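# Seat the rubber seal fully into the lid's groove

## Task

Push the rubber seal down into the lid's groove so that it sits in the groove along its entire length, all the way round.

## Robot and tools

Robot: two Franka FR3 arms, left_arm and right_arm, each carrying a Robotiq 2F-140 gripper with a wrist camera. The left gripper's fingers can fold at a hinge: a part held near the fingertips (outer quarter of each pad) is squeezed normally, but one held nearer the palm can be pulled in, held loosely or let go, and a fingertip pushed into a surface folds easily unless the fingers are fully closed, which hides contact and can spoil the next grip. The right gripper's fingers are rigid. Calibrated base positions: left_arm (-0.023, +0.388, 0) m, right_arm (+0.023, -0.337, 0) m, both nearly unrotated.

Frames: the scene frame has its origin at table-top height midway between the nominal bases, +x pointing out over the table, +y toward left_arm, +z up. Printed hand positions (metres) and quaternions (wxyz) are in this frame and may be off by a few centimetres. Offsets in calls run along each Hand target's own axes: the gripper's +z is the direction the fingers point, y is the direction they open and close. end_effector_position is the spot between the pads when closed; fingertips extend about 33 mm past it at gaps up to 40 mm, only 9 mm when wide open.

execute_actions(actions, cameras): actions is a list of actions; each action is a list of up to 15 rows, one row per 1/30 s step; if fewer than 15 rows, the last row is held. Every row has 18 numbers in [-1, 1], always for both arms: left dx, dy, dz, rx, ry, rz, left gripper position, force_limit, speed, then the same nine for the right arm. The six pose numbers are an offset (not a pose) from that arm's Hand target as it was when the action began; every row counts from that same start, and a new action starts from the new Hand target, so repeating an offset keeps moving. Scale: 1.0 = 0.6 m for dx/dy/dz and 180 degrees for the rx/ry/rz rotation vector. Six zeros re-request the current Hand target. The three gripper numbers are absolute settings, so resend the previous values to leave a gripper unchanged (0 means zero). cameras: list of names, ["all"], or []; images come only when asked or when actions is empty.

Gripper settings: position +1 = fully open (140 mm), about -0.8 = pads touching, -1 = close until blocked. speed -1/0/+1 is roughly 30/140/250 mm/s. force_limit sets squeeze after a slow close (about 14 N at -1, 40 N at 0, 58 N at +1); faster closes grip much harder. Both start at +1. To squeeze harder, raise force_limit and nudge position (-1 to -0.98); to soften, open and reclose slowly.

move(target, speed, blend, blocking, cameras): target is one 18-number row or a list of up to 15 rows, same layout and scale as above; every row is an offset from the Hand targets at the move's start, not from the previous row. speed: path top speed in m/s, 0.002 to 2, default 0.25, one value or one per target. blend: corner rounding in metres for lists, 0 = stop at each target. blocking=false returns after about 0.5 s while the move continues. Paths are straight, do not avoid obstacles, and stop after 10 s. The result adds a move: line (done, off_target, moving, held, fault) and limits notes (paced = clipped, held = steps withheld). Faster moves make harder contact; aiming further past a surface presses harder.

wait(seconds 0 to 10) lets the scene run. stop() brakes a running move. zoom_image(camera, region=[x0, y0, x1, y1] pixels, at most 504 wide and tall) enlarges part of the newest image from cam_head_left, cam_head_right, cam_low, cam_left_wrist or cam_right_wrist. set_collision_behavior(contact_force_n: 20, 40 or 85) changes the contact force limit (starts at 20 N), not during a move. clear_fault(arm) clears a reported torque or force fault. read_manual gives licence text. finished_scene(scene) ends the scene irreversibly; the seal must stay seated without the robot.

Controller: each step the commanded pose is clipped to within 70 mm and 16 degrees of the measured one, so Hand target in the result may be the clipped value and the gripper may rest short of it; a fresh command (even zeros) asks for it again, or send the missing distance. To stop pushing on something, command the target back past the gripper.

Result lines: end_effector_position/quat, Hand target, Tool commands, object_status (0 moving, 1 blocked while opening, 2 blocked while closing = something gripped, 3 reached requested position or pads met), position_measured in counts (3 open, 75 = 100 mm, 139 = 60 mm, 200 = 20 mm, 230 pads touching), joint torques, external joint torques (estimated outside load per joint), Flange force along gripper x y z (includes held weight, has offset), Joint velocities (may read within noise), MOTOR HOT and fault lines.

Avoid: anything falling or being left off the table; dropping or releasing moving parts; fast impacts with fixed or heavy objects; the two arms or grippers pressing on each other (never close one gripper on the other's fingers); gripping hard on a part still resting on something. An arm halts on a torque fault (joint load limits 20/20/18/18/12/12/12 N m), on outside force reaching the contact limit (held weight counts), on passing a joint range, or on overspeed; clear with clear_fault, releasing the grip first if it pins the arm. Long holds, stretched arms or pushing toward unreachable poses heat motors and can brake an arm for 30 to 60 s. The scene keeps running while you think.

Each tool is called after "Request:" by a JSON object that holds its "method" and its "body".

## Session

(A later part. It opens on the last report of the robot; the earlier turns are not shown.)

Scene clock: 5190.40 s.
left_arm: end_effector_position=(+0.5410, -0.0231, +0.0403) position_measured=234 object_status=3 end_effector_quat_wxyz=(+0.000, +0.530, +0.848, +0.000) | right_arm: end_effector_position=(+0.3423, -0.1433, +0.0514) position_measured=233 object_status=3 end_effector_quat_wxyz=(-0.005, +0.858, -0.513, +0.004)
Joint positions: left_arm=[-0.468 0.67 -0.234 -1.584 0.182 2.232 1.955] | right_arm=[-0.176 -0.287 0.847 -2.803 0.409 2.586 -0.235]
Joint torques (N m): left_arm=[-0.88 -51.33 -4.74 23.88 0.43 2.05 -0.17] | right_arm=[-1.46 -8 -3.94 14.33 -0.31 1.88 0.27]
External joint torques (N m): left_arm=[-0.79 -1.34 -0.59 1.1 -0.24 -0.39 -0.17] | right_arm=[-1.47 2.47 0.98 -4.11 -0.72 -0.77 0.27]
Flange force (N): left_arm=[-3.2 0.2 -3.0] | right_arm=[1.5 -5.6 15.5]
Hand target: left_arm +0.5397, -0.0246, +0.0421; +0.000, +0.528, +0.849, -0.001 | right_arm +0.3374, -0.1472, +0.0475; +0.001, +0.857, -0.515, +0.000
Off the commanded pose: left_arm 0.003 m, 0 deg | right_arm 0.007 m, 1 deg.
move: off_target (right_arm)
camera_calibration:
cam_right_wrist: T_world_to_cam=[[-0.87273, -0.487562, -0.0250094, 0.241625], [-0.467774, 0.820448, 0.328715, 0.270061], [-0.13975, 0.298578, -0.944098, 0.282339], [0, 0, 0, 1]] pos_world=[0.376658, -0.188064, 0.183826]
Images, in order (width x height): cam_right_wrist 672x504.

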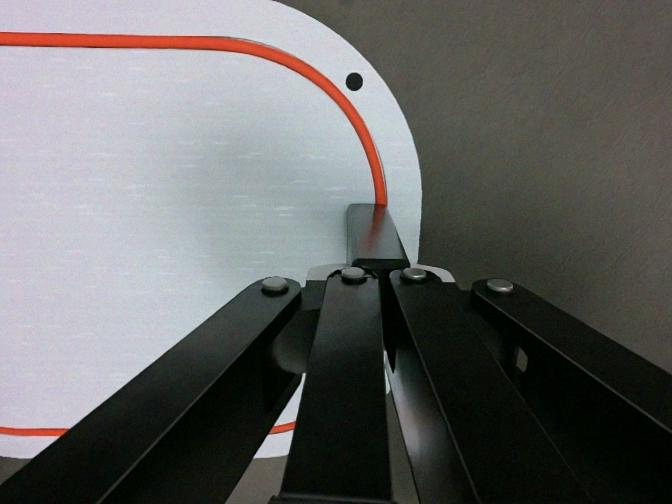

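Request:
{"method": "move", "body": {"target": [[0,0,0,0,0,0,-1,-1,0, 0,-0.0105,-0.0167,0,0,0,-1,-1,0]], "speed": [0.05], "cameras": ["cam_right_wrist"]}}

Request:
{"method": "zoom_image", "body": {"camera": "cam_right_wrist", "region": [220, 20, 440, 280]}}

Scene clock: 5205.53 s.
left_arm: end_effector_position=(+0.5410, -0.0231, +0.0403) position_measured=234 object_status=3 end_effector_quat_wxyz=(+0.000, +0.530, +0.848, +0.000) | right_arm: end_effector_position=(+0.3425, -0.1436, +0.0569) position_measured=233 object_status=3 end_effector_quat_wxyz=(+0.000, +0.857, -0.514, -0.001)
Joint positions: left_arm=[-0.468 0.67 -0.234 -1.584 0.182 2.232 1.955] | right_arm=[-0.181 -0.299 0.843 -2.787 0.406 2.547 -0.235]
Joint velocities: left_arm=[within noise] | right_arm=[0.001 0.001 0 0 0 -0.004 0]
Joint torques (N m): left_arm=[-0.9 -51.35 -4.7 23.89 0.43 2.06 -0.16] | right_arm=[-0.92 -10.94 -4.58 18.93 0.06 2.53 0.16]
External joint torques (N m): left_arm=[-0.91 -1.59 -0.66 1.24 -0.24 -0.36 -0.16] | right_arm=[-0.99 -0.6 0.51 0.18 -0.36 -0.09 0.16]
Flange force (N): left_arm=[-3.3 0.1 -3.4] | right_arm=[0.2 -3.9 1.0]
Hand target: left_arm +0.5397, -0.0246, +0.0421; +0.000, +0.528, +0.849, -0.001 | right_arm +0.3430, -0.1442, +0.0575; +0.001, +0.857, -0.515, +0.000
Off the commanded pose: left_arm 0.003 m, 0 deg | right_arm 0.001 m, 0 deg.
move: done
camera_calibration:
cam_right_wrist: T_world_to_cam=[[-0.874336, -0.485179, -0.0117442, 0.242019], [-0.461229, 0.823158, 0.331178, 0.266642], [-0.151013, 0.294978, -0.943495, 0.290914], [0, 0, 0, 1]] pos_world=[0.378521, -0.187879, 0.189012]
Images, in order (width x height): cam_right_wrist 672x504.

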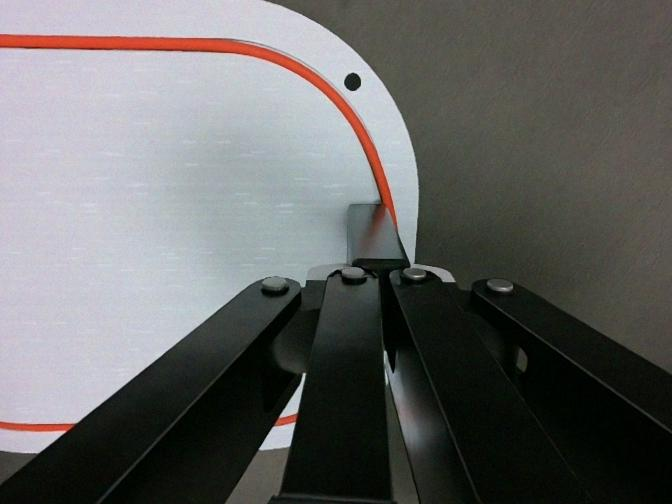

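Scaled by 1.938 from the camera's 672x504 image, which has a finer 960x720 frame.

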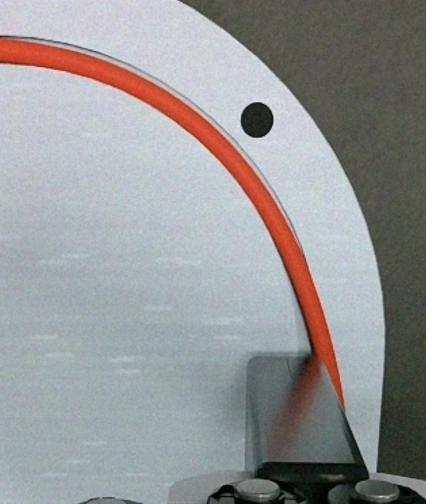

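Request:
{"method": "move", "body": {"target": [[0,0,0,0,0,0,-1,-1,0, 0.0002,0.0141,0,0,0,0,-1,-1,0]], "speed": [0.05], "cameras": ["cam_right_wrist"]}}

Request:
{"method": "zoom_image", "body": {"camera": "cam_right_wrist", "region": [220, 20, 440, 280]}}

Scene clock: 5214.37 s.
left_arm: end_effector_position=(+0.5410, -0.0231, +0.0403) position_measured=234 object_status=3 end_effector_quat_wxyz=(+0.000, +0.530, +0.848, +0.000) | right_arm: end_effector_position=(+0.3369, -0.1480, +0.0578) position_measured=233 object_status=3 end_effector_quat_wxyz=(+0.000, +0.856, -0.516, +0.001)
Joint positions: left_arm=[-0.468 0.67 -0.234 -1.584 0.182 2.232 1.955] | right_arm=[-0.153 -0.325 0.822 -2.809 0.424 2.541 -0.242]
Joint velocities: left_arm=[within noise] | right_arm=[0.001 0 -0.002 0 -0.002 0 -0.004]
Joint torques (N m): left_arm=[-0.9 -51.36 -4.7 23.85 0.43 2.06 -0.14] | right_arm=[-0.62 -10.57 -5.57 17.88 0.61 2.44 -0.12]
External joint torques (N m): left_arm=[-0.82 -1.5 -0.56 1.13 -0.25 -0.38 -0.14] | right_arm=[-0.61 -0.54 -0.17 -0.82 0.17 -0.18 -0.12]
Flange force (N): left_arm=[-2.9 0.1 -3.2] | right_arm=[1.2 3.6 -2.0]
Hand target: left_arm +0.5397, -0.0246, +0.0421; +0.000, +0.528, +0.849, -0.001 | right_arm +0.3356, -0.1483, +0.0576; +0.001, +0.857, -0.515, +0.000
Off the commanded pose: left_arm 0.003 m, 0 deg | right_arm 0.001 m, 0 deg.
move: done
camera_calibration:
cam_right_wrist: T_world_to_cam=[[-0.876253, -0.481682, -0.0127764, 0.236143], [-0.458739, 0.825816, 0.328005, 0.267067], [-0.147443, 0.293276, -0.94459, 0.290821], [0, 0, 0, 1]] pos_world=[0.372315, -0.192093, 0.190124]
Images, in order (width x height): cam_right_wrist 672x504.

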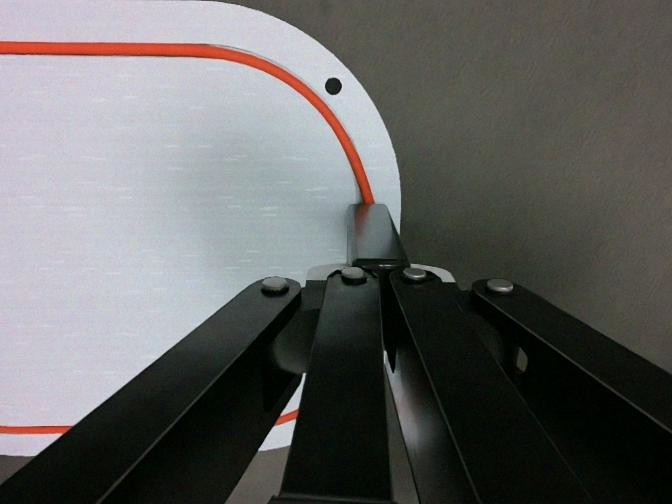

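Scaled by 1.938 from the camera's 672x504 image, which has a finer 960x720 frame.

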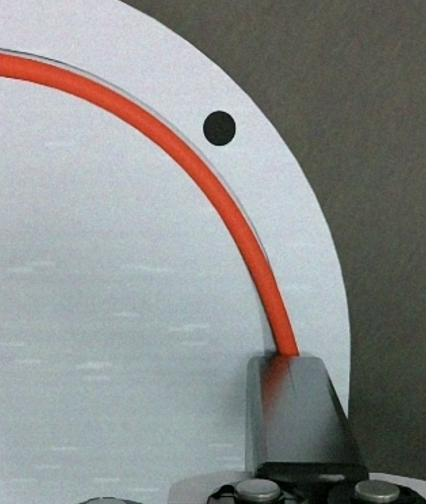

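Request:
{"method": "move", "body": {"target": [[0,0,0,0,0,0,-1,-1,0, 0.0,0.0,0.009,0,0,0,-1,-1,0]], "speed": [0.01], "cameras": ["cam_right_wrist"]}}

Scene clock: 5220.23 s.
left_arm: end_effector_position=(+0.5410, -0.0231, +0.0403) position_measured=234 object_status=3 end_effector_quat_wxyz=(+0.000, +0.530, +0.848, +0.000) | right_arm: end_effector_position=(+0.3356, -0.1475, +0.0529) position_measured=233 object_status=3 end_effector_quat_wxyz=(+0.000, +0.857, -0.515, -0.001)
Joint positions: left_arm=[-0.468 0.67 -0.234 -1.584 0.182 2.232 1.955] | right_arm=[-0.16 -0.308 0.831 -2.812 0.422 2.559 -0.243]
Joint velocities: left_arm=[within noise] | right_arm=[-0.001 0.001 0.001 0 -0.001 0.004 0.001]
Joint torques (N m): left_arm=[-0.89 -51.32 -4.71 23.88 0.42 2.06 -0.14] | right_arm=[-1.24 -9.64 -3.95 17.79 0.07 2.87 0.14]
External joint torques (N m): left_arm=[-0.91 -1.35 -0.65 1.11 -0.25 -0.38 -0.14] | right_arm=[-1.31 0.55 1.14 -0.65 -0.34 0.27 0.14]
Flange force (N): left_arm=[-3.3 0.2 -3.0] | right_arm=[0.2 -7.5 9.0]
Hand target: left_arm +0.5397, -0.0246, +0.0421; +0.000, +0.528, +0.849, -0.001 | right_arm +0.3356, -0.1483, +0.0522; +0.001, +0.857, -0.515, +0.000
Off the commanded pose: left_arm 0.003 m, 0 deg | right_arm 0.001 m, 0 deg.
move: done
camera_calibration:
cam_right_wrist: T_world_to_cam=[[-0.874731, -0.484482, -0.0110724, 0.234247], [-0.460381, 0.823649, 0.331136, 0.2677], [-0.15131, 0.294753, -0.943518, 0.28729], [0, 0, 0, 1]] pos_world=[0.371617, -0.191682, 0.185012]
Images, in order (width x height): cam_right_wrist 672x504.

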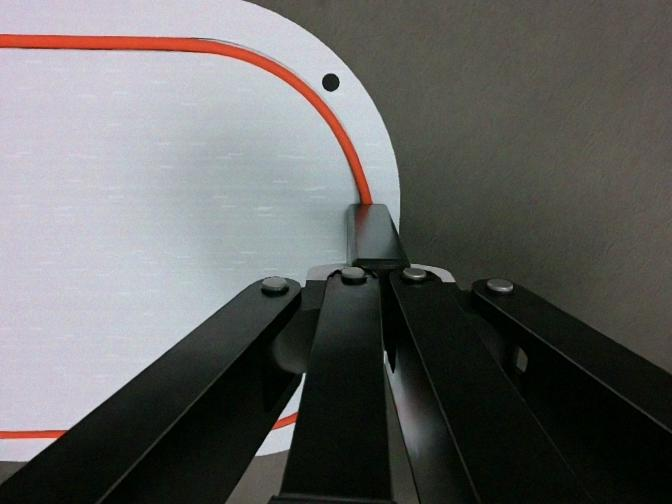

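Request:
{"method": "move", "body": {"target": [[0,0,0,0,0,0,-1,-1,0, 0.0,-0.003,0.0078,0,0,0,-1,-1,0]], "speed": [0.006], "cameras": ["cam_right_wrist"]}}

Request:
{"method": "zoom_image", "body": {"camera": "cam_right_wrist", "region": [220, 20, 440, 280]}}

Scene clock: 5228.13 s.
left_arm: end_effector_position=(+0.5410, -0.0231, +0.0403) position_measured=234 object_status=3 end_effector_quat_wxyz=(+0.000, +0.530, +0.848, +0.000) | right_arm: end_effector_position=(+0.3422, -0.1436, +0.0514) position_measured=233 object_status=3 end_effector_quat_wxyz=(-0.006, +0.858, -0.513, +0.004)
Joint positions: left_arm=[-0.468 0.67 -0.234 -1.584 0.182 2.232 1.955] | right_arm=[-0.183 -0.29 0.855 -2.804 0.416 2.585 -0.24]
Joint velocities: left_arm=[within noise] | right_arm=[-0.003 0.001 0.002 0 0 0.004 0.002]
Joint torques (N m): left_arm=[-0.94 -51.35 -4.66 23.88 0.42 2.06 -0.17] | right_arm=[-2.43 -7.54 -4.25 14.11 -0.28 1.86 0.18]
External joint torques (N m): left_arm=[-1.01 -1.51 -0.65 1.18 -0.26 -0.38 -0.17] | right_arm=[-2.44 2.7 0.75 -4.29 -0.69 -0.79 0.19]
Flange force (N): left_arm=[-3.4 0.0 -3.2] | right_arm=[3.3 -8.3 17.9]
Hand target: left_arm +0.5397, -0.0246, +0.0421; +0.000, +0.528, +0.849, -0.001 | right_arm +0.3372, -0.1474, +0.0475; +0.001, +0.857, -0.515, +0.000
Off the commanded pose: left_arm 0.003 m, 0 deg | right_arm 0.007 m, 1 deg.
move: off_target (right_arm)
camera_calibration:
cam_right_wrist: T_world_to_cam=[[-0.87268, -0.487622, -0.0255897, 0.24147], [-0.468047, 0.820414, 0.328411, 0.270413], [-0.139146, 0.298575, -0.944188, 0.282205], [0, 0, 0, 1]] pos_world=[0.37656, -0.188364, 0.183827]
Images, in order (width x height): cam_right_wrist 672x504.

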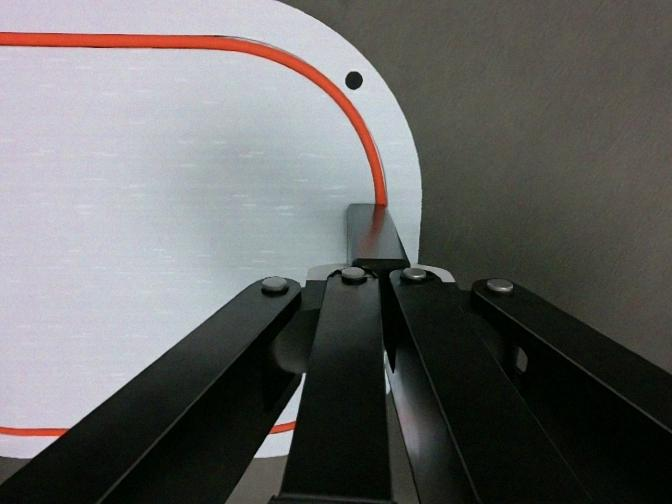

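Scaled by 1.938 from the camera's 672x504 image, which has a finer 960x720 frame.

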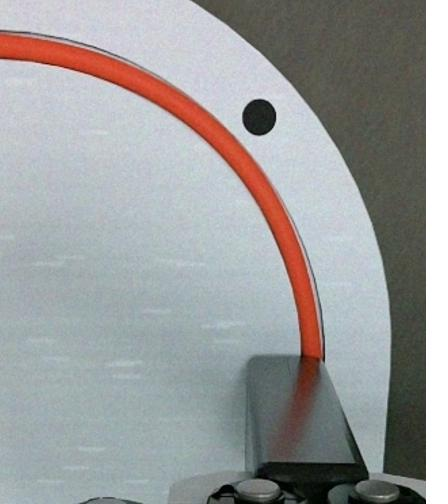

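Request:
{"method": "move", "body": {"target": [[0,0,0,0,0,0,-1,-1,0, 0,-0.0105,-0.0167,0,0,0,-1,-1,0],[0,0,0,0,0,0,-1,-1,0, 0,0.008,-0.0167,0,0,0,-1,-1,0],[0,0,0,0,0,0,-1,-1,0, 0,0.008,-0.01,0,0,0,-1,-1,0],[0,0,0,0,0,0,-1,-1,0, 0,0.008,0,0,0,0,-1,-1,0]], "speed": [0.05,0.06,0.03,0.006], "cameras": ["cam_right_wrist"]}}

Request:
{"method": "zoom_image", "body": {"camera": "cam_right_wrist", "region": [220, 20, 440, 280]}}

Scene clock: 5257.00 s.
left_arm: end_effector_position=(+0.5410, -0.0231, +0.0403) position_measured=234 object_status=3 end_effector_quat_wxyz=(+0.000, +0.530, +0.848, +0.000) | right_arm: end_effector_position=(+0.3378, -0.1451, +0.0522) position_measured=233 object_status=3 end_effector_quat_wxyz=(-0.005, +0.858, -0.513, +0.004)
Joint positions: left_arm=[-0.468 0.67 -0.234 -1.584 0.182 2.232 1.955] | right_arm=[-0.167 -0.309 0.848 -2.816 0.436 2.578 -0.25]
Joint velocities: left_arm=[within noise] | right_arm=[-0.001 0.003 0.001 0.001 -0.001 0.003 0.001]
Joint torques (N m): left_arm=[-0.91 -51.31 -4.71 23.87 0.43 2.06 -0.12] | right_arm=[-2.57 -6.17 -4.49 12.98 -0.28 2.41 0.15]
External joint torques (N m): left_arm=[-0.87 -1.57 -0.63 1.23 -0.24 -0.37 -0.12] | right_arm=[-2.58 3.69 0.72 -5.34 -0.7 -0.23 0.15]
Flange force (N): left_arm=[-3.2 0.2 -3.4] | right_arm=[4.3 -9.0 24.5]
Hand target: left_arm +0.5397, -0.0246, +0.0421; +0.000, +0.528, +0.849, -0.001 | right_arm +0.3329, -0.1497, +0.0475; +0.001, +0.857, -0.515, +0.000
Off the commanded pose: left_arm 0.003 m, 0 deg | right_arm 0.008 m, 1 deg.
move: off_target (right_arm)
camera_calibration:
cam_right_wrist: T_world_to_cam=[[-0.872746, -0.487529, -0.0251134, 0.236872], [-0.467836, 0.820583, 0.328287, 0.269298], [-0.139442, 0.29826, -0.944244, 0.282857], [0, 0, 0, 1]] pos_world=[0.372159, -0.189865, 0.184628]
Images, in order (width x height): cam_right_wrist 672x504.

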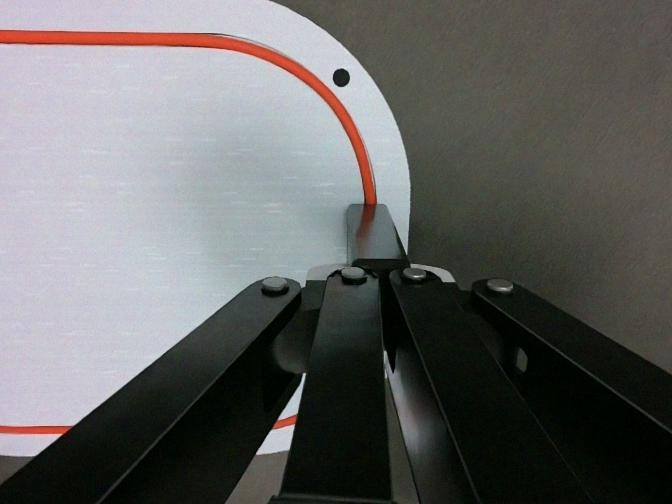

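Scaled by 1.938 from the camera's 672x504 image, which has a finer 960x720 frame.

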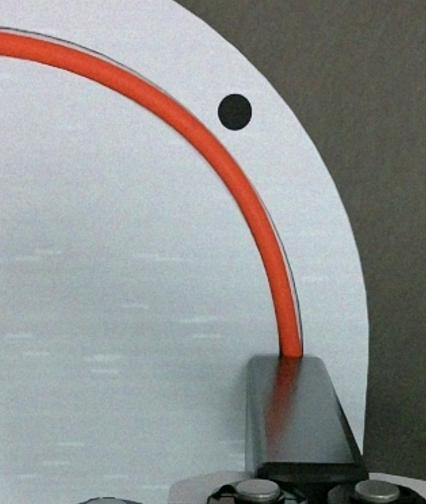

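Request:
{"method": "move", "body": {"target": [[0,0,0,0,0,0,-1,-1,0, 0,0.0035,0.0005,0,0,0,-1,-1,0]], "speed": [0.006], "cameras": ["cam_right_wrist"]}}

Request:
{"method": "zoom_image", "body": {"camera": "cam_right_wrist", "region": [220, 20, 440, 280]}}

Scene clock: 5269.13 s.
left_arm: end_effector_position=(+0.5410, -0.0231, +0.0403) position_measured=234 object_status=3 end_effector_quat_wxyz=(+0.000, +0.530, +0.848, +0.000) | right_arm: end_effector_position=(+0.3376, -0.1452, +0.0523) position_measured=233 object_status=3 end_effector_quat_wxyz=(-0.006, +0.858, -0.513, +0.005)
Joint positions: left_arm=[-0.468 0.67 -0.234 -1.584 0.182 2.232 1.955] | right_arm=[-0.165 -0.311 0.848 -2.818 0.437 2.58 -0.25]
Joint torques (N m): left_arm=[-0.91 -51.32 -4.7 23.91 0.43 2.05 -0.18] | right_arm=[-2.5 -7.51 -4.43 11.69 0.03 2.12 -0.08]
External joint torques (N m): left_arm=[-0.98 -1.72 -0.7 1.35 -0.23 -0.36 -0.18] | right_arm=[-2.51 2.36 0.8 -6.7 -0.39 -0.54 -0.08]
Flange force (N): left_arm=[-3.5 0.1 -3.6] | right_arm=[4.4 1.1 17.7]
Hand target: left_arm +0.5397, -0.0246, +0.0421; +0.000, +0.528, +0.849, -0.001 | right_arm +0.3311, -0.1507, +0.0472; +0.001, +0.857, -0.515, +0.000
Off the commanded pose: left_arm 0.003 m, 0 deg | right_arm 0.010 m, 1 deg.
move: off_target (right_arm)
camera_calibration:
cam_right_wrist: T_world_to_cam=[[-0.872575, -0.487737, -0.026948, 0.236679], [-0.468747, 0.820526, 0.32713, 0.269574], [-0.137442, 0.298077, -0.944595, 0.282174], [0, 0, 0, 1]] pos_world=[0.371664, -0.189865, 0.184733]
Images, in order (width x height): cam_right_wrist 672x504.

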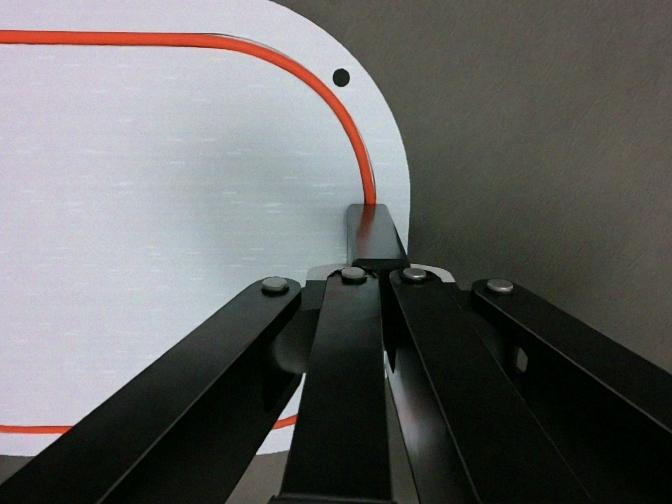

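Scaled by 1.938 from the camera's 672x504 image, which has a finer 960x720 frame.

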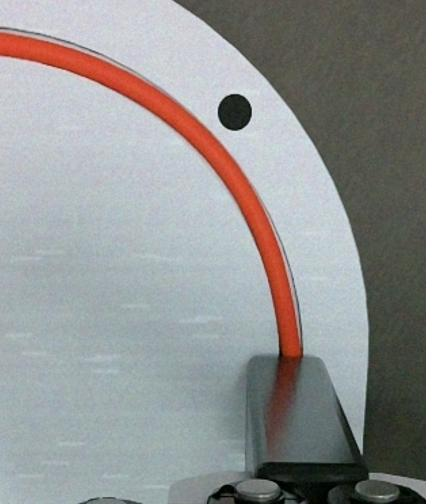

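Request:
{"method": "move", "body": {"target": [[0,0,0,0,0,0,-1,-1,0, -0.003,-0.0138,-0.03,0,0,0,-1,-1,0],[0,0,0,0,0,0,-1,-1,0, -0.197,-0.0515,-0.0297,0,0,0,-1,-1,0]], "speed": [0.05,0.12], "blend": [0.003,0], "cameras": ["cam_right_wrist"]}}

Request:
{"method": "zoom_image", "body": {"camera": "cam_right_wrist", "region": [240, 0, 480, 240]}}

Scene clock: 5329.73 s.
left_arm: end_effector_position=(+0.5410, -0.0231, +0.0403) position_measured=234 object_status=3 end_effector_quat_wxyz=(+0.000, +0.530, +0.848, +0.000) | right_arm: end_effector_position=(+0.3027, -0.0320, +0.0645) position_measured=233 object_status=3 end_effector_quat_wxyz=(+0.000, +0.859, -0.511, +0.000)
Joint positions: left_arm=[-0.468 0.67 -0.234 -1.584 0.182 2.232 1.955] | right_arm=[-0.239 -0.273 1.167 -2.655 0.428 2.5 0.024]
Joint velocities: left_arm=[within noise] | right_arm=[-0.001 -0.001 0 0.001 0.001 -0.001 0.007]
Joint torques (N m): left_arm=[-0.89 -51.34 -4.74 23.87 0.42 2.06 -0.16] | right_arm=[-0.93 -5.5 -5.3 19.37 0.39 2.43 0.36]
External joint torques (N m): left_arm=[-0.83 -1.64 -0.64 1.27 -0.25 -0.36 -0.16] | right_arm=[-0.94 -0.49 1.08 0.3 -0.06 -0.14 0.36]
Flange force (N): left_arm=[-3.2 0.1 -3.5] | right_arm=[0.0 0.0 0.0]
Hand target: left_arm +0.5397, -0.0246, +0.0421; +0.000, +0.528, +0.849, -0.001 | right_arm +0.3029, -0.0318, +0.0650; +0.001, +0.857, -0.515, +0.000
Off the commanded pose: left_arm 0.003 m, 0 deg | right_arm 0.000 m, 0 deg.
move: done
camera_calibration:
cam_right_wrist: T_world_to_cam=[[-0.870749, -0.491599, -0.0112402, 0.260098], [-0.467433, 0.820418, 0.329273, 0.155821], [-0.152648, 0.291968, -0.944168, 0.259597], [0, 0, 0, 1]] pos_world=[0.338943, -0.0757691, 0.196719]
Images, in order (width x height): cam_right_wrist 672x504.

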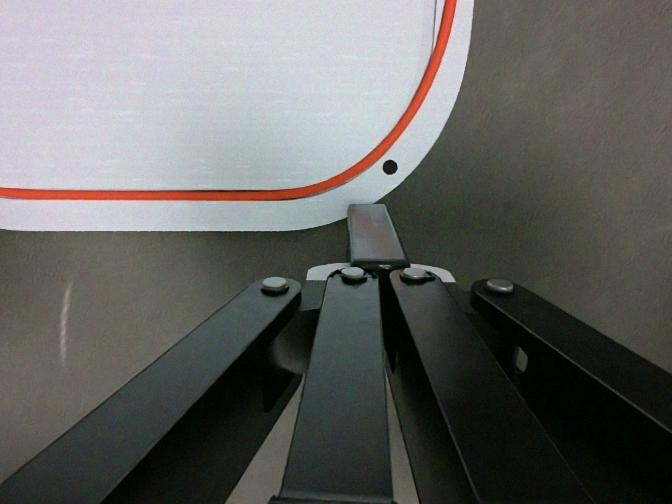

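Scaled by 2.100 from the camera's 672x504 image, which has a finer 960x720 frame.

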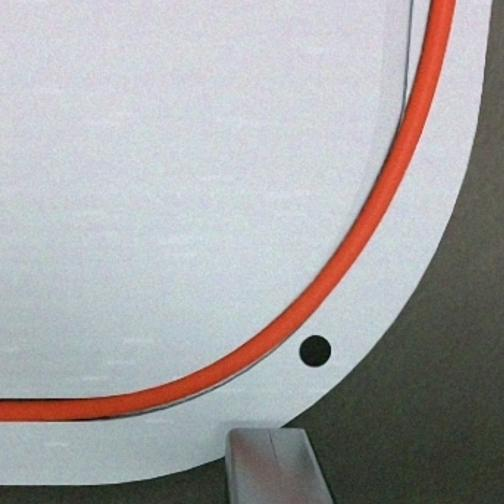

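Request:
{"method": "move", "body": {"target": [[0,0,0,0,0,0,-1,-1,0, 0.0862,0.0303,0,0,0,-0.3789,-1,-1,0],[0,0,0,0,0,0,-1,-1,0, 0.0862,0.0303,0.0125,0,0,-0.3789,-1,-1,0],[0,0,0,0,0,0,-1,-1,0, 0.0862,0.0303,0.0292,0,0,-0.3789,-1,-1,0]], "speed": [0.12,0.04,0.007], "cameras": ["cam_right_wrist"]}}

Scene clock: 5383.80 s.
left_arm: end_effector_position=(+0.5410, -0.0231, +0.0403) position_measured=234 object_status=3 end_effector_quat_wxyz=(+0.000, +0.530, +0.848, +0.000) | right_arm: end_effector_position=(+0.3129, -0.0848, +0.0497) position_measured=233 object_status=3 end_effector_quat_wxyz=(-0.001, +0.998, +0.055, +0.001)
Joint positions: left_arm=[-0.468 0.67 -0.234 -1.584 0.182 2.232 1.955] | right_arm=[0.225 -0.189 0.572 -2.772 0.201 2.608 -1.108]
Joint velocities: left_arm=[within noise] | right_arm=[-0.004 0 0.002 0 -0.002 0.002 0.003]
Joint torques (N m): left_arm=[-0.9 -51.29 -4.72 23.89 0.43 2.06 -0.11] | right_arm=[-0.7 -14.59 -0.57 17.35 0.13 2.72 0.27]
External joint torques (N m): left_arm=[-0.94 -1.49 -0.68 1.21 -0.24 -0.37 -0.11] | right_arm=[-0.71 1.86 1.92 -1.33 -0.3 0.06 0.28]
Flange force (N): left_arm=[-3.4 0.2 -3.2] | right_arm=[3.5 -5.0 10.7]
Hand target: left_arm +0.5397, -0.0246, +0.0421; +0.000, +0.528, +0.849, -0.001 | right_arm +0.3111, -0.0860, +0.0475; +0.000, +0.999, +0.054, -0.001
Off the commanded pose: left_arm 0.003 m, 0 deg | right_arm 0.003 m, 0 deg.
move: done
camera_calibration:
cam_right_wrist: T_world_to_cam=[[0.127382, -0.991751, -0.0142943, -0.111743], [-0.936853, -0.125038, 0.326606, 0.275659], [-0.325699, -0.0282121, -0.945053, 0.289676], [0, 0, 0, 1]] pos_world=[0.366833, -0.0681806, 0.18213]
Images, in order (width x height): cam_right_wrist 672x504.

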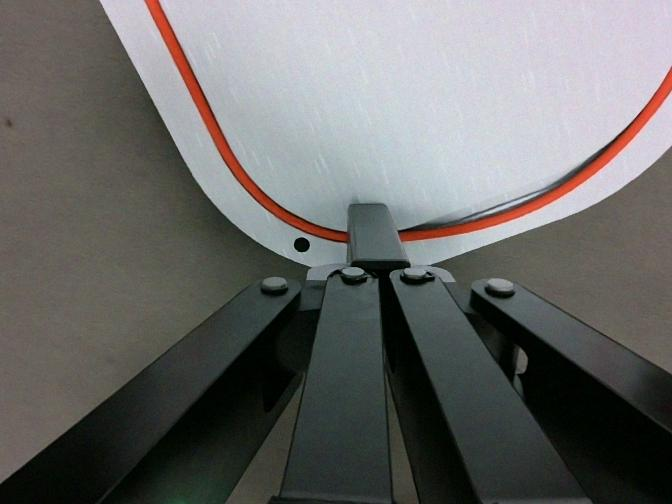

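Request:
{"method": "zoom_image", "body": {"camera": "cam_right_wrist", "region": [220, 60, 672, 290]}}

Scaled by 1.115 from the camera's 672x504 image, which has a finer 960x720 frame.

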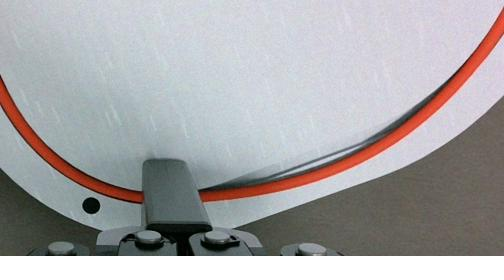

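Request:
{"method": "move", "body": {"target": [[0,0,0,0,0,0,-1,-1,0, 0,0,-0.0167,0,0,0,-1,-1,0],[0,0,0,0,0,0,-1,-1,0, -0.0016,0.0144,-0.0122,0,0,-0.0444,-1,-1,0],[0,0,0,0,0,0,-1,-1,0, 0.001,0.014,0,0,0,-0.0444,-1,-1,0],[0,0,0,0,0,0,-1,-1,0, 0.001,0.014,-0.0167,0,0,-0.0444,-1,-1,0],[0,0,0,0,0,0,-1,-1,0, -0.001,0.0289,-0.0122,0,0,-0.0889,-1,-1,0],[0,0,0,0,0,0,-1,-1,0, 0.0039,0.0276,0,0,0,-0.0889,-1,-1,0]], "speed": [0.05,0.06,0.007,0.05,0.06,0.007], "cameras": ["cam_right_wrist"]}}

Request:
{"method": "zoom_image", "body": {"camera": "cam_right_wrist", "region": [220, 60, 672, 290]}}

Scene clock: 5412.27 s.
left_arm: end_effector_position=(+0.5410, -0.0231, +0.0403) position_measured=234 object_status=3 end_effector_quat_wxyz=(+0.000, +0.530, +0.848, +0.000) | right_arm: end_effector_position=(+0.3165, -0.1010, +0.0497) position_measured=233 object_status=3 end_effector_quat_wxyz=(-0.001, +0.981, +0.192, +0.001)
Joint positions: left_arm=[-0.468 0.67 -0.234 -1.584 0.182 2.232 1.955] | right_arm=[0.315 -0.2 0.44 -2.797 0.169 2.613 -1.4]
Joint velocities: left_arm=[within noise] | right_arm=[-0.001 -0.001 0.003 0 -0.004 0.001 0]
Joint torques (N m): left_arm=[-0.89 -51.29 -4.69 23.92 0.43 2.06 -0.13] | right_arm=[-1.1 -14.97 -1.35 17.14 0.01 2.86 0.13]
External joint torques (N m): left_arm=[-0.84 -1.52 -0.59 1.27 -0.24 -0.37 -0.13] | right_arm=[-1.09 2.43 0.74 -1.56 -0.43 0.19 0.13]
Flange force (N): left_arm=[-3.5 0.4 -3.3] | right_arm=[5.4 -1.0 11.6]
Hand target: left_arm +0.5397, -0.0246, +0.0421; +0.000, +0.528, +0.849, -0.001 | right_arm +0.3152, -0.1022, +0.0475; +0.000, +0.981, +0.193, -0.001
Off the commanded pose: left_arm 0.003 m, 0 deg | right_arm 0.003 m, 0 deg.
move: done
camera_calibration:
cam_right_wrist: T_world_to_cam=[[0.39292, -0.919474, -0.0134451, -0.204975], [-0.867477, -0.375472, 0.32635, 0.229697], [-0.305119, -0.116566, -0.945153, 0.274927], [0, 0, 0, 1]] pos_world=[0.363681, -0.0701774, 0.182131]
Images, in order (width x height): cam_right_wrist 672x504.

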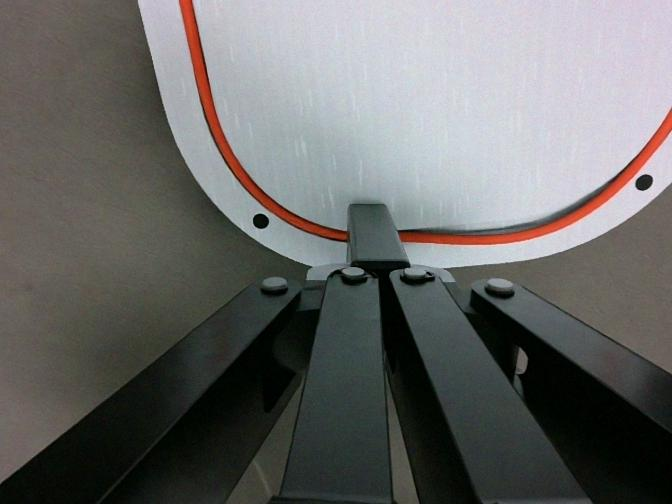

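Scaled by 1.115 from the camera's 672x504 image, which has a finer 960x720 frame.

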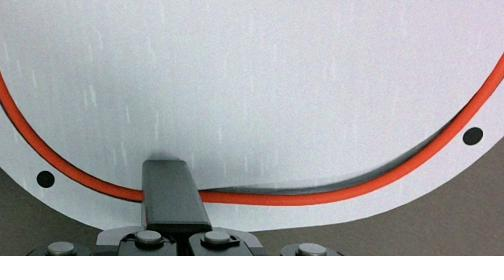

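Request:
{"method": "move", "body": {"target": [[0,0,0,0,0,0,-1,-1,0, 0,0,-0.0167,0,0,0,-1,-1,0],[0,0,0,0,0,0,-1,-1,0, -0.0025,0.0145,-0.0122,0,0,-0.0361,-1,-1,0],[0,0,0,0,0,0,-1,-1,0, -0.0004,0.0142,0,0,0,-0.0361,-1,-1,0],[0,0,0,0,0,0,-1,-1,0, -0.0004,0.0142,-0.0167,0,0,-0.0361,-1,-1,0],[0,0,0,0,0,0,-1,-1,0, -0.0016,0.0294,-0.0122,0,0,-0.0361,-1,-1,0],[0,0,0,0,0,0,-1,-1,0, 0.0013,0.0291,0,0,0,-0.0361,-1,-1,0]], "speed": [0.05,0.06,0.007,0.05,0.06,0.007], "cameras": ["cam_right_wrist"]}}

Request:
{"method": "zoom_image", "body": {"camera": "cam_right_wrist", "region": [220, 60, 672, 290]}}

Scene clock: 5488.70 s.
left_arm: end_effector_position=(+0.5410, -0.0231, +0.0403) position_measured=234 object_status=3 end_effector_quat_wxyz=(+0.000, +0.530, +0.848, +0.000) | right_arm: end_effector_position=(+0.3277, -0.1155, +0.0524) position_measured=233 object_status=3 end_effector_quat_wxyz=(-0.002, +0.969, +0.247, +0.007)
Joint positions: left_arm=[-0.468 0.67 -0.234 -1.584 0.182 2.232 1.955] | right_arm=[0.343 -0.209 0.36 -2.806 0.144 2.619 -1.541]
Joint velocities: left_arm=[within noise] | right_arm=[0.001 0.001 0.001 0 -0.001 0.003 0.002]
Joint torques (N m): left_arm=[-0.88 -51.33 -4.71 23.86 0.42 2.05 -0.16] | right_arm=[-0.25 -13.53 -0.16 15.48 0.23 2.14 0.08]
External joint torques (N m): left_arm=[-0.87 -1.42 -0.62 1.11 -0.25 -0.39 -0.16] | right_arm=[-0.19 4.33 1.72 -3.31 -0.22 -0.55 0.08]
Flange force (N): left_arm=[-3.1 0.1 -3.1] | right_arm=[3.9 -2.6 15.1]
Hand target: left_arm +0.5397, -0.0246, +0.0421; +0.000, +0.528, +0.849, -0.001 | right_arm +0.3225, -0.1181, +0.0475; +0.000, +0.969, +0.248, -0.001
Off the commanded pose: left_arm 0.003 m, 0 deg | right_arm 0.008 m, 1 deg.
move: off_target (right_arm)
camera_calibration:
cam_right_wrist: T_world_to_cam=[[0.49298, -0.869952, -0.0124189, -0.249848], [-0.823401, -0.471116, 0.316324, 0.208133], [-0.281038, -0.145716, -0.94857, 0.268096], [0, 0, 0, 1]] pos_world=[0.369892, -0.0802353, 0.185368]
Images, in order (width x height): cam_right_wrist 672x504.

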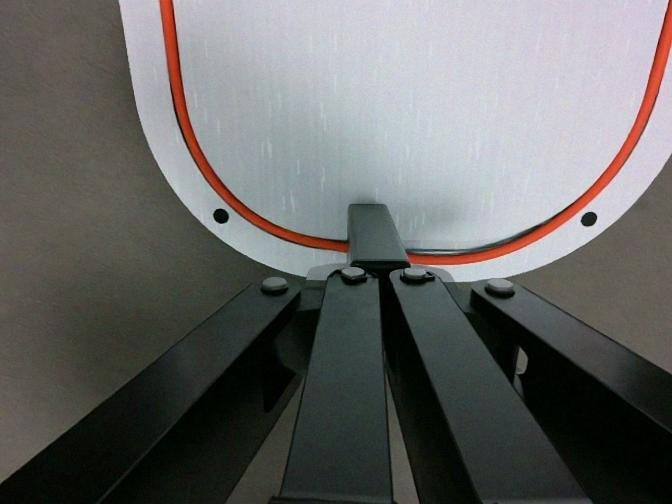

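Scaled by 1.115 from the camera's 672x504 image, which has a finer 960x720 frame.

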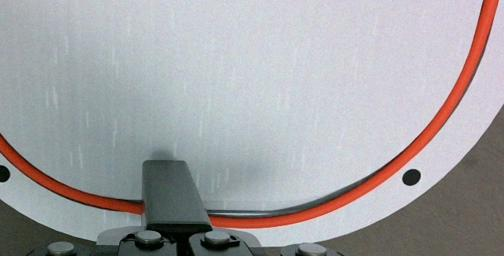

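Request:
{"method": "move", "body": {"target": [0,0,0,0,0,0,-1,-1,0, 0.0097,0,-0.0375,0,0,0,-1,-1,0], "speed": 0.05, "cameras": ["cam_right_wrist"]}}

Request:
{"method": "zoom_image", "body": {"camera": "cam_right_wrist", "region": [180, 120, 600, 320]}}

Scene clock: 5520.43 s.
left_arm: end_effector_position=(+0.5410, -0.0231, +0.0403) position_measured=234 object_status=3 end_effector_quat_wxyz=(+0.000, +0.530, +0.848, +0.000) | right_arm: end_effector_position=(+0.3280, -0.1158, +0.0694) position_measured=233 object_status=3 end_effector_quat_wxyz=(+0.001, +0.969, +0.246, +0.000)
Joint positions: left_arm=[-0.468 0.67 -0.234 -1.584 0.182 2.232 1.955] | right_arm=[0.35 -0.252 0.348 -2.783 0.148 2.539 -1.546]
Joint velocities: left_arm=[within noise] | right_arm=[0.001 0.001 0 0.001 -0.001 -0.004 0.001]
Joint torques (N m): left_arm=[-0.9 -51.38 -4.71 23.86 0.42 2.04 -0.16] | right_arm=[-0.19 -17.92 -1.85 19.85 0.51 2.49 -0.1]
External joint torques (N m): left_arm=[-0.99 -1.49 -0.72 1.14 -0.25 -0.39 -0.16] | right_arm=[-0.2 -0.6 0.3 0.14 0.01 -0.17 -0.1]
Flange force (N): left_arm=[-3.2 -0.1 -3.2] | right_arm=[-1.3 0.1 -2.3]
Hand target: left_arm +0.5397, -0.0246, +0.0421; +0.000, +0.528, +0.849, -0.001 | right_arm +0.3277, -0.1153, +0.0700; +0.000, +0.969, +0.248, -0.001
Off the commanded pose: left_arm 0.003 m, 0 deg | right_arm 0.001 m, 0 deg.
move: done
camera_calibration:
cam_right_wrist: T_world_to_cam=[[0.492328, -0.870348, -0.0103907, -0.250006], [-0.819949, -0.467759, 0.329979, 0.201214], [-0.292056, -0.153938, -0.943931, 0.286578], [0, 0, 0, 1]] pos_world=[0.371767, -0.0793571, 0.201516]
Images, in order (width x height): cam_right_wrist 672x504.

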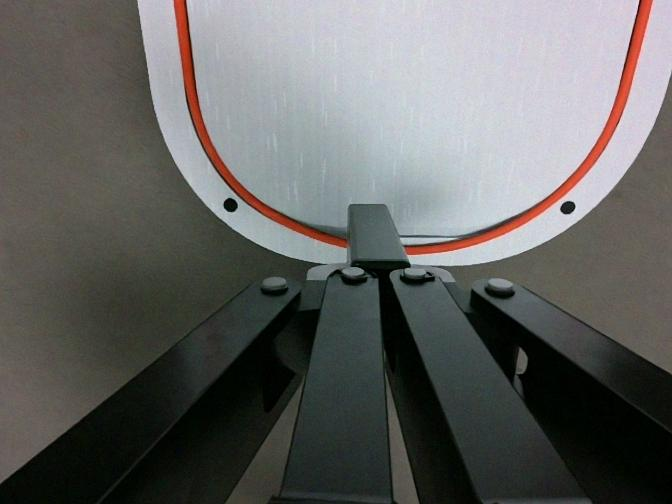

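Scaled by 1.200 from the camera's 672x504 image, which has a finer 960x720 frame.

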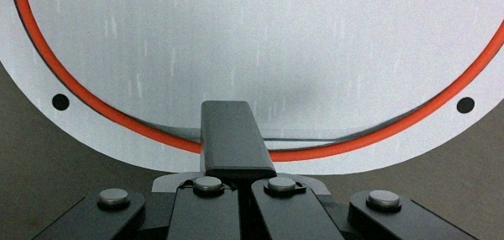

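Request:
{"method": "move", "body": {"target": [[0,0,0,0,0,0,-1,-1,0, -0.0193,0.0328,0,0,0,0.5,-1,-1,0],[0,0,0,0,0,0,-1,-1,0, -0.0193,0.0328,0.008,0,0,0.5,-0.45,-1,0]], "speed": [0.1,0.03], "cameras": ["cam_right_wrist"]}}

Request:
{"method": "zoom_image", "body": {"camera": "cam_right_wrist", "region": [240, 20, 480, 400]}}

Scene clock: 5654.57 s.
left_arm: end_effector_position=(+0.5410, -0.0231, +0.0403) position_measured=234 object_status=3 end_effector_quat_wxyz=(+0.000, +0.530, +0.848, +0.000) | right_arm: end_effector_position=(+0.3271, -0.1378, +0.0659) position_measured=186 object_status=0 end_effector_quat_wxyz=(+0.001, +0.862, -0.507, +0.000)
Joint positions: left_arm=[-0.468 0.67 -0.234 -1.584 0.182 2.232 1.955] | right_arm=[-0.162 -0.387 0.876 -2.805 0.495 2.488 -0.28]
Joint torques (N m): left_arm=[-0.85 -51.3 -4.67 23.85 0.44 2.06 -0.14] | right_arm=[-0.89 -7.49 -5.62 18.37 0.37 2.86 0.26]
External joint torques (N m): left_arm=[-1.02 -1.45 -0.73 1.13 -0.24 -0.37 -0.14] | right_arm=[-0.87 0.55 1.06 -0.49 -0.1 0.24 0.26]
Flange force (N): left_arm=[-3.3 -0.1 -3.1] | right_arm=[-0.6 -6.2 7.3]
Hand target: left_arm +0.5397, -0.0246, +0.0421; +0.000, +0.528, +0.849, -0.001 | right_arm +0.3270, -0.1381, +0.0652; +0.001, +0.860, -0.510, +0.000
Off the commanded pose: left_arm 0.003 m, 0 deg | right_arm 0.001 m, 0 deg.
move: done
camera_calibration:
cam_right_wrist: T_world_to_cam=[[-0.865282, -0.501171, -0.0107069, 0.226239], [-0.47644, 0.815568, 0.328412, 0.255956], [-0.155858, 0.28927, -0.944474, 0.296206], [0, 0, 0, 1]] pos_world=[0.363875, -0.181049, 0.198122]
Images, in order (width x height): cam_right_wrist 672x504.

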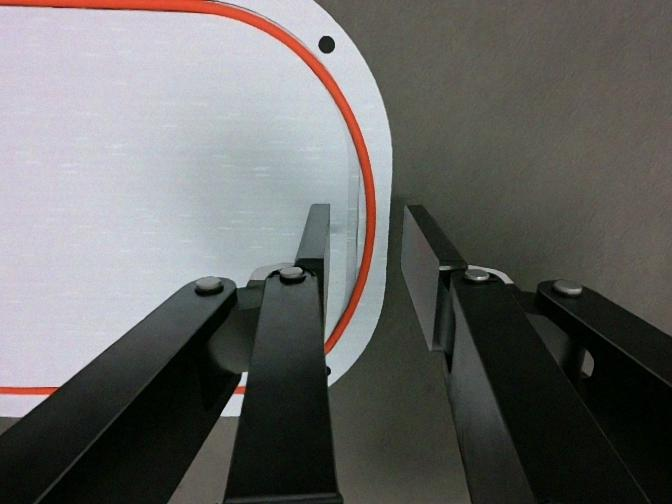

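Scaled by 1.326 from the camera's 672x504 image, which has a finer 960x720 frame.

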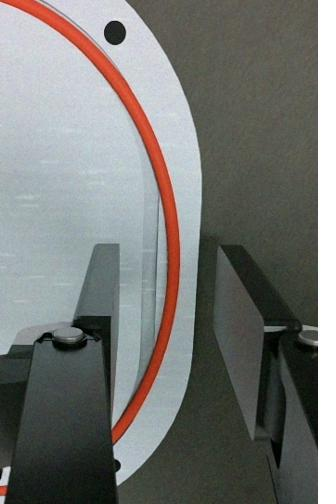

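Request:
{"method": "move", "body": {"target": [[0,0,0,0,0,0,-1,-1,0, 0,0,0.0193,0,0,0,-0.45,-1,0],[0,0,0,0,0,0,-1,-1,0, 0,0,0.025,0,0,0,-0.45,-1,0],[0,0,0,0,0,0,-1,-1,0, 0,0,0.025,0,0,0,-1,-1,-1],[0,0,0,0,0,0,-1,-1,0, 0,0,0.0228,0,0,0,-1,-1,-1],[0,0,0,0,0,0,-1,-1,0, 0,-0.0103,0.0228,0,0,0,-1,-1,-1]], "speed": [0.05,0.01,0.01,0.008,0.012], "cameras": ["cam_right_wrist"]}}

Request:
{"method": "zoom_image", "body": {"camera": "cam_right_wrist", "region": [290, 60, 440, 230]}}

Scene clock: 5675.07 s.
left_arm: end_effector_position=(+0.5410, -0.0231, +0.0403) position_measured=234 object_status=3 end_effector_quat_wxyz=(+0.000, +0.530, +0.848, +0.000) | right_arm: end_effector_position=(+0.3316, -0.1354, +0.0513) position_measured=225 object_status=2 end_effector_quat_wxyz=(+0.001, +0.861, -0.509, -0.001)
Joint positions: left_arm=[-0.468 0.67 -0.234 -1.584 0.182 2.232 1.955] | right_arm=[-0.232 -0.323 0.947 -2.797 0.482 2.548 -0.266]
Joint torques (N m): left_arm=[-0.92 -51.32 -4.73 23.9 0.44 2.05 -0.15] | right_arm=[-0.91 -7.6 -4.82 18.55 0.06 2.7 0.33]
External joint torques (N m): left_arm=[-1.11 -1.41 -0.79 1.16 -0.23 -0.39 -0.15] | right_arm=[-0.93 0.54 1.15 0.25 -0.36 0.08 0.33]
Flange force (N): left_arm=[-3.6 0.0 -3.1] | right_arm=[-0.9 -10.5 8.5]
Hand target: left_arm +0.5397, -0.0246, +0.0421; +0.000, +0.528, +0.849, -0.001 | right_arm +0.3324, -0.1352, +0.0515; +0.001, +0.860, -0.510, +0.000
Off the commanded pose: left_arm 0.003 m, 0 deg | right_arm 0.001 m, 0 deg.
move: done
camera_calibration:
cam_right_wrist: T_world_to_cam=[[-0.867476, -0.497376, -0.0101292, 0.232393], [-0.472355, 0.817108, 0.330477, 0.259607], [-0.156094, 0.291465, -0.94376, 0.282757], [0, 0, 0, 1]] pos_world=[0.368358, -0.178954, 0.183414]
Images, in order (width x height): cam_right_wrist 672x504.

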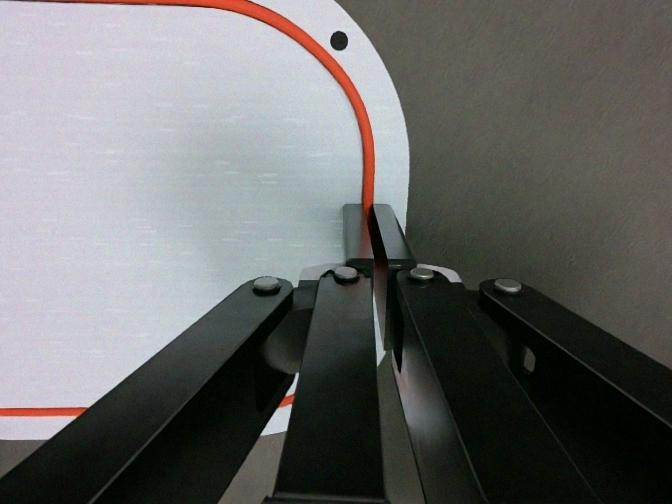

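Scaled by 2.965 from the camera's 672x504 image, which has a finer 960x720 frame.

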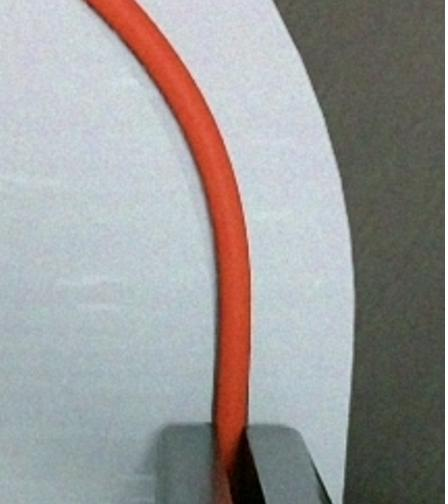

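Request:
{"method": "move", "body": {"target": [[0,0,0,0,0,0,-1,-1,0, 0,0,0.004,0,0,0,-1,-1,-1]], "speed": [0.006], "cameras": ["cam_right_wrist"]}}

Request:
{"method": "zoom_image", "body": {"camera": "cam_right_wrist", "region": [290, 60, 440, 230]}}

Scene clock: 5686.93 s.
left_arm: end_effector_position=(+0.5410, -0.0231, +0.0403) position_measured=234 object_status=3 end_effector_quat_wxyz=(+0.000, +0.530, +0.848, +0.000) | right_arm: end_effector_position=(+0.3314, -0.1353, +0.0491) position_measured=225 object_status=2 end_effector_quat_wxyz=(+0.001, +0.861, -0.509, -0.001)
Joint positions: left_arm=[-0.468 0.67 -0.234 -1.584 0.182 2.232 1.955] | right_arm=[-0.245 -0.316 0.961 -2.797 0.481 2.555 -0.265]
Joint torques (N m): left_arm=[-0.86 -51.37 -4.67 23.91 0.42 2.06 -0.13] | right_arm=[-1.81 -7.59 -5.05 17.91 0.3 2.9 0.23]
External joint torques (N m): left_arm=[-0.76 -1.64 -0.55 1.3 -0.26 -0.36 -0.13] | right_arm=[-1.84 0.42 0.85 -0.27 -0.12 0.29 0.23]
Flange force (N): left_arm=[-3.2 0.3 -3.4] | right_arm=[0.8 -10.6 10.5]
Hand target: left_arm +0.5397, -0.0246, +0.0421; +0.000, +0.528, +0.849, -0.001 | right_arm +0.3324, -0.1352, +0.0491; +0.001, +0.860, -0.510, +0.000
Off the commanded pose: left_arm 0.003 m, 0 deg | right_arm 0.001 m, 0 deg.
move: done
camera_calibration:
cam_right_wrist: T_world_to_cam=[[-0.867572, -0.497233, -0.00888187, 0.232301], [-0.471847, 0.817374, 0.330545, 0.260019], [-0.157098, 0.290962, -0.943749, 0.280899], [0, 0, 0, 1]] pos_world=[0.368355, -0.178756, 0.181213]
Images, in order (width x height): cam_right_wrist 672x504.

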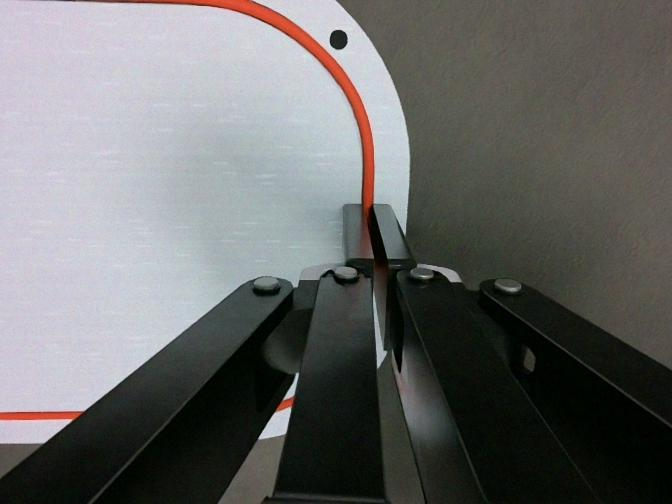

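Scaled by 2.965 from the camera's 672x504 image, which has a finer 960x720 frame.

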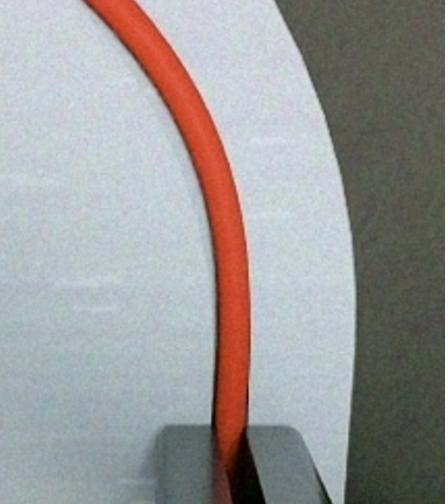

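Request:
{"method": "execute_actions", "body": {"actions": [[[0,0,0,0,0,0,-1,-1,0, 0,0,0,0,0,0,-0.73,-1,-1]], [[0,0,0,0,0,0,-1,-1,0, 0,0,0,0,0,0,-0.73,-1,-1]]], "cameras": ["cam_right_wrist"]}}

Request:
{"method": "zoom_image", "body": {"camera": "cam_right_wrist", "region": [290, 60, 440, 230]}}

Scene clock: 5693.63 s.
left_arm: end_effector_position=(+0.5410, -0.0231, +0.0403) position_measured=234 object_status=3 end_effector_quat_wxyz=(+0.000, +0.530, +0.848, +0.000) | right_arm: end_effector_position=(+0.3315, -0.1353, +0.0489) position_measured=221 object_status=3 end_effector_quat_wxyz=(+0.001, +0.861, -0.508, -0.001)
Joint positions: left_arm=[-0.468 0.67 -0.234 -1.584 0.182 2.232 1.955] | right_arm=[-0.247 -0.316 0.963 -2.797 0.481 2.555 -0.265]
Joint torques (N m): left_arm=[-0.91 -51.29 -4.71 23.89 0.44 2.05 -0.17] | right_arm=[-1.04 -7.71 -4.82 17.94 0.29 2.83 0.16]
External joint torques (N m): left_arm=[-0.81 -1.55 -0.58 1.26 -0.23 -0.37 -0.17] | right_arm=[-0.99 0.25 1.16 -0.21 -0.14 0.21 0.16]
External joint torques at the end of the 1st action: left_arm=[-0.89 -1.54 -0.59 1.21 -0.24 -0.37 -0.15] | right_arm=[-1.05 0.15 1.04 -0.14 -0.15 0.22 0.2]
Flange force (N): left_arm=[-3.4 0.3 -3.3] | right_arm=[-0.6 -7.6 8.1]
Flange force at the end of the 1st action (N): left_arm=[-3.3 0.1 -3.3] | right_arm=[-0.5 -7.6 7.6]
Hand target: left_arm +0.5397, -0.0246, +0.0421; +0.000, +0.528, +0.849, -0.001 | right_arm +0.3324, -0.1352, +0.0491; +0.001, +0.860, -0.510, +0.000
Off the commanded pose: left_arm 0.003 m, 0 deg | right_arm 0.001 m, 0 deg.
camera_calibration:
cam_right_wrist: T_world_to_cam=[[-0.867426, -0.497487, -0.00885217, 0.232196], [-0.47218, 0.817431, 0.329927, 0.26033], [-0.156898, 0.290367, -0.943965, 0.280572], [0, 0, 0, 1]] pos_world=[0.368357, -0.178757, 0.181016]
Images, in order (width x height): cam_right_wrist 672x504.

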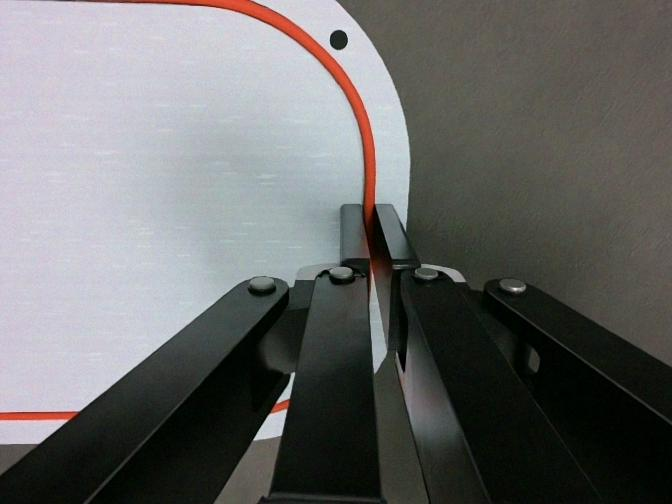

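Scaled by 2.965 from the camera's 672x504 image, which has a finer 960x720 frame.

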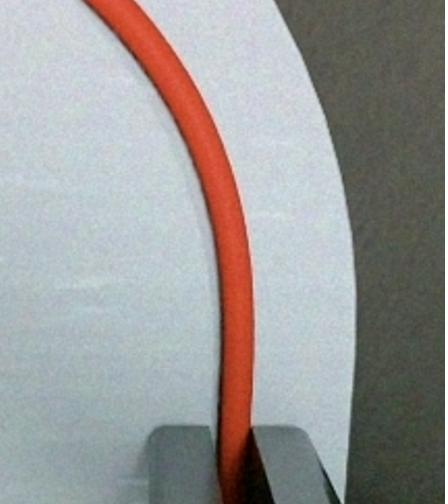

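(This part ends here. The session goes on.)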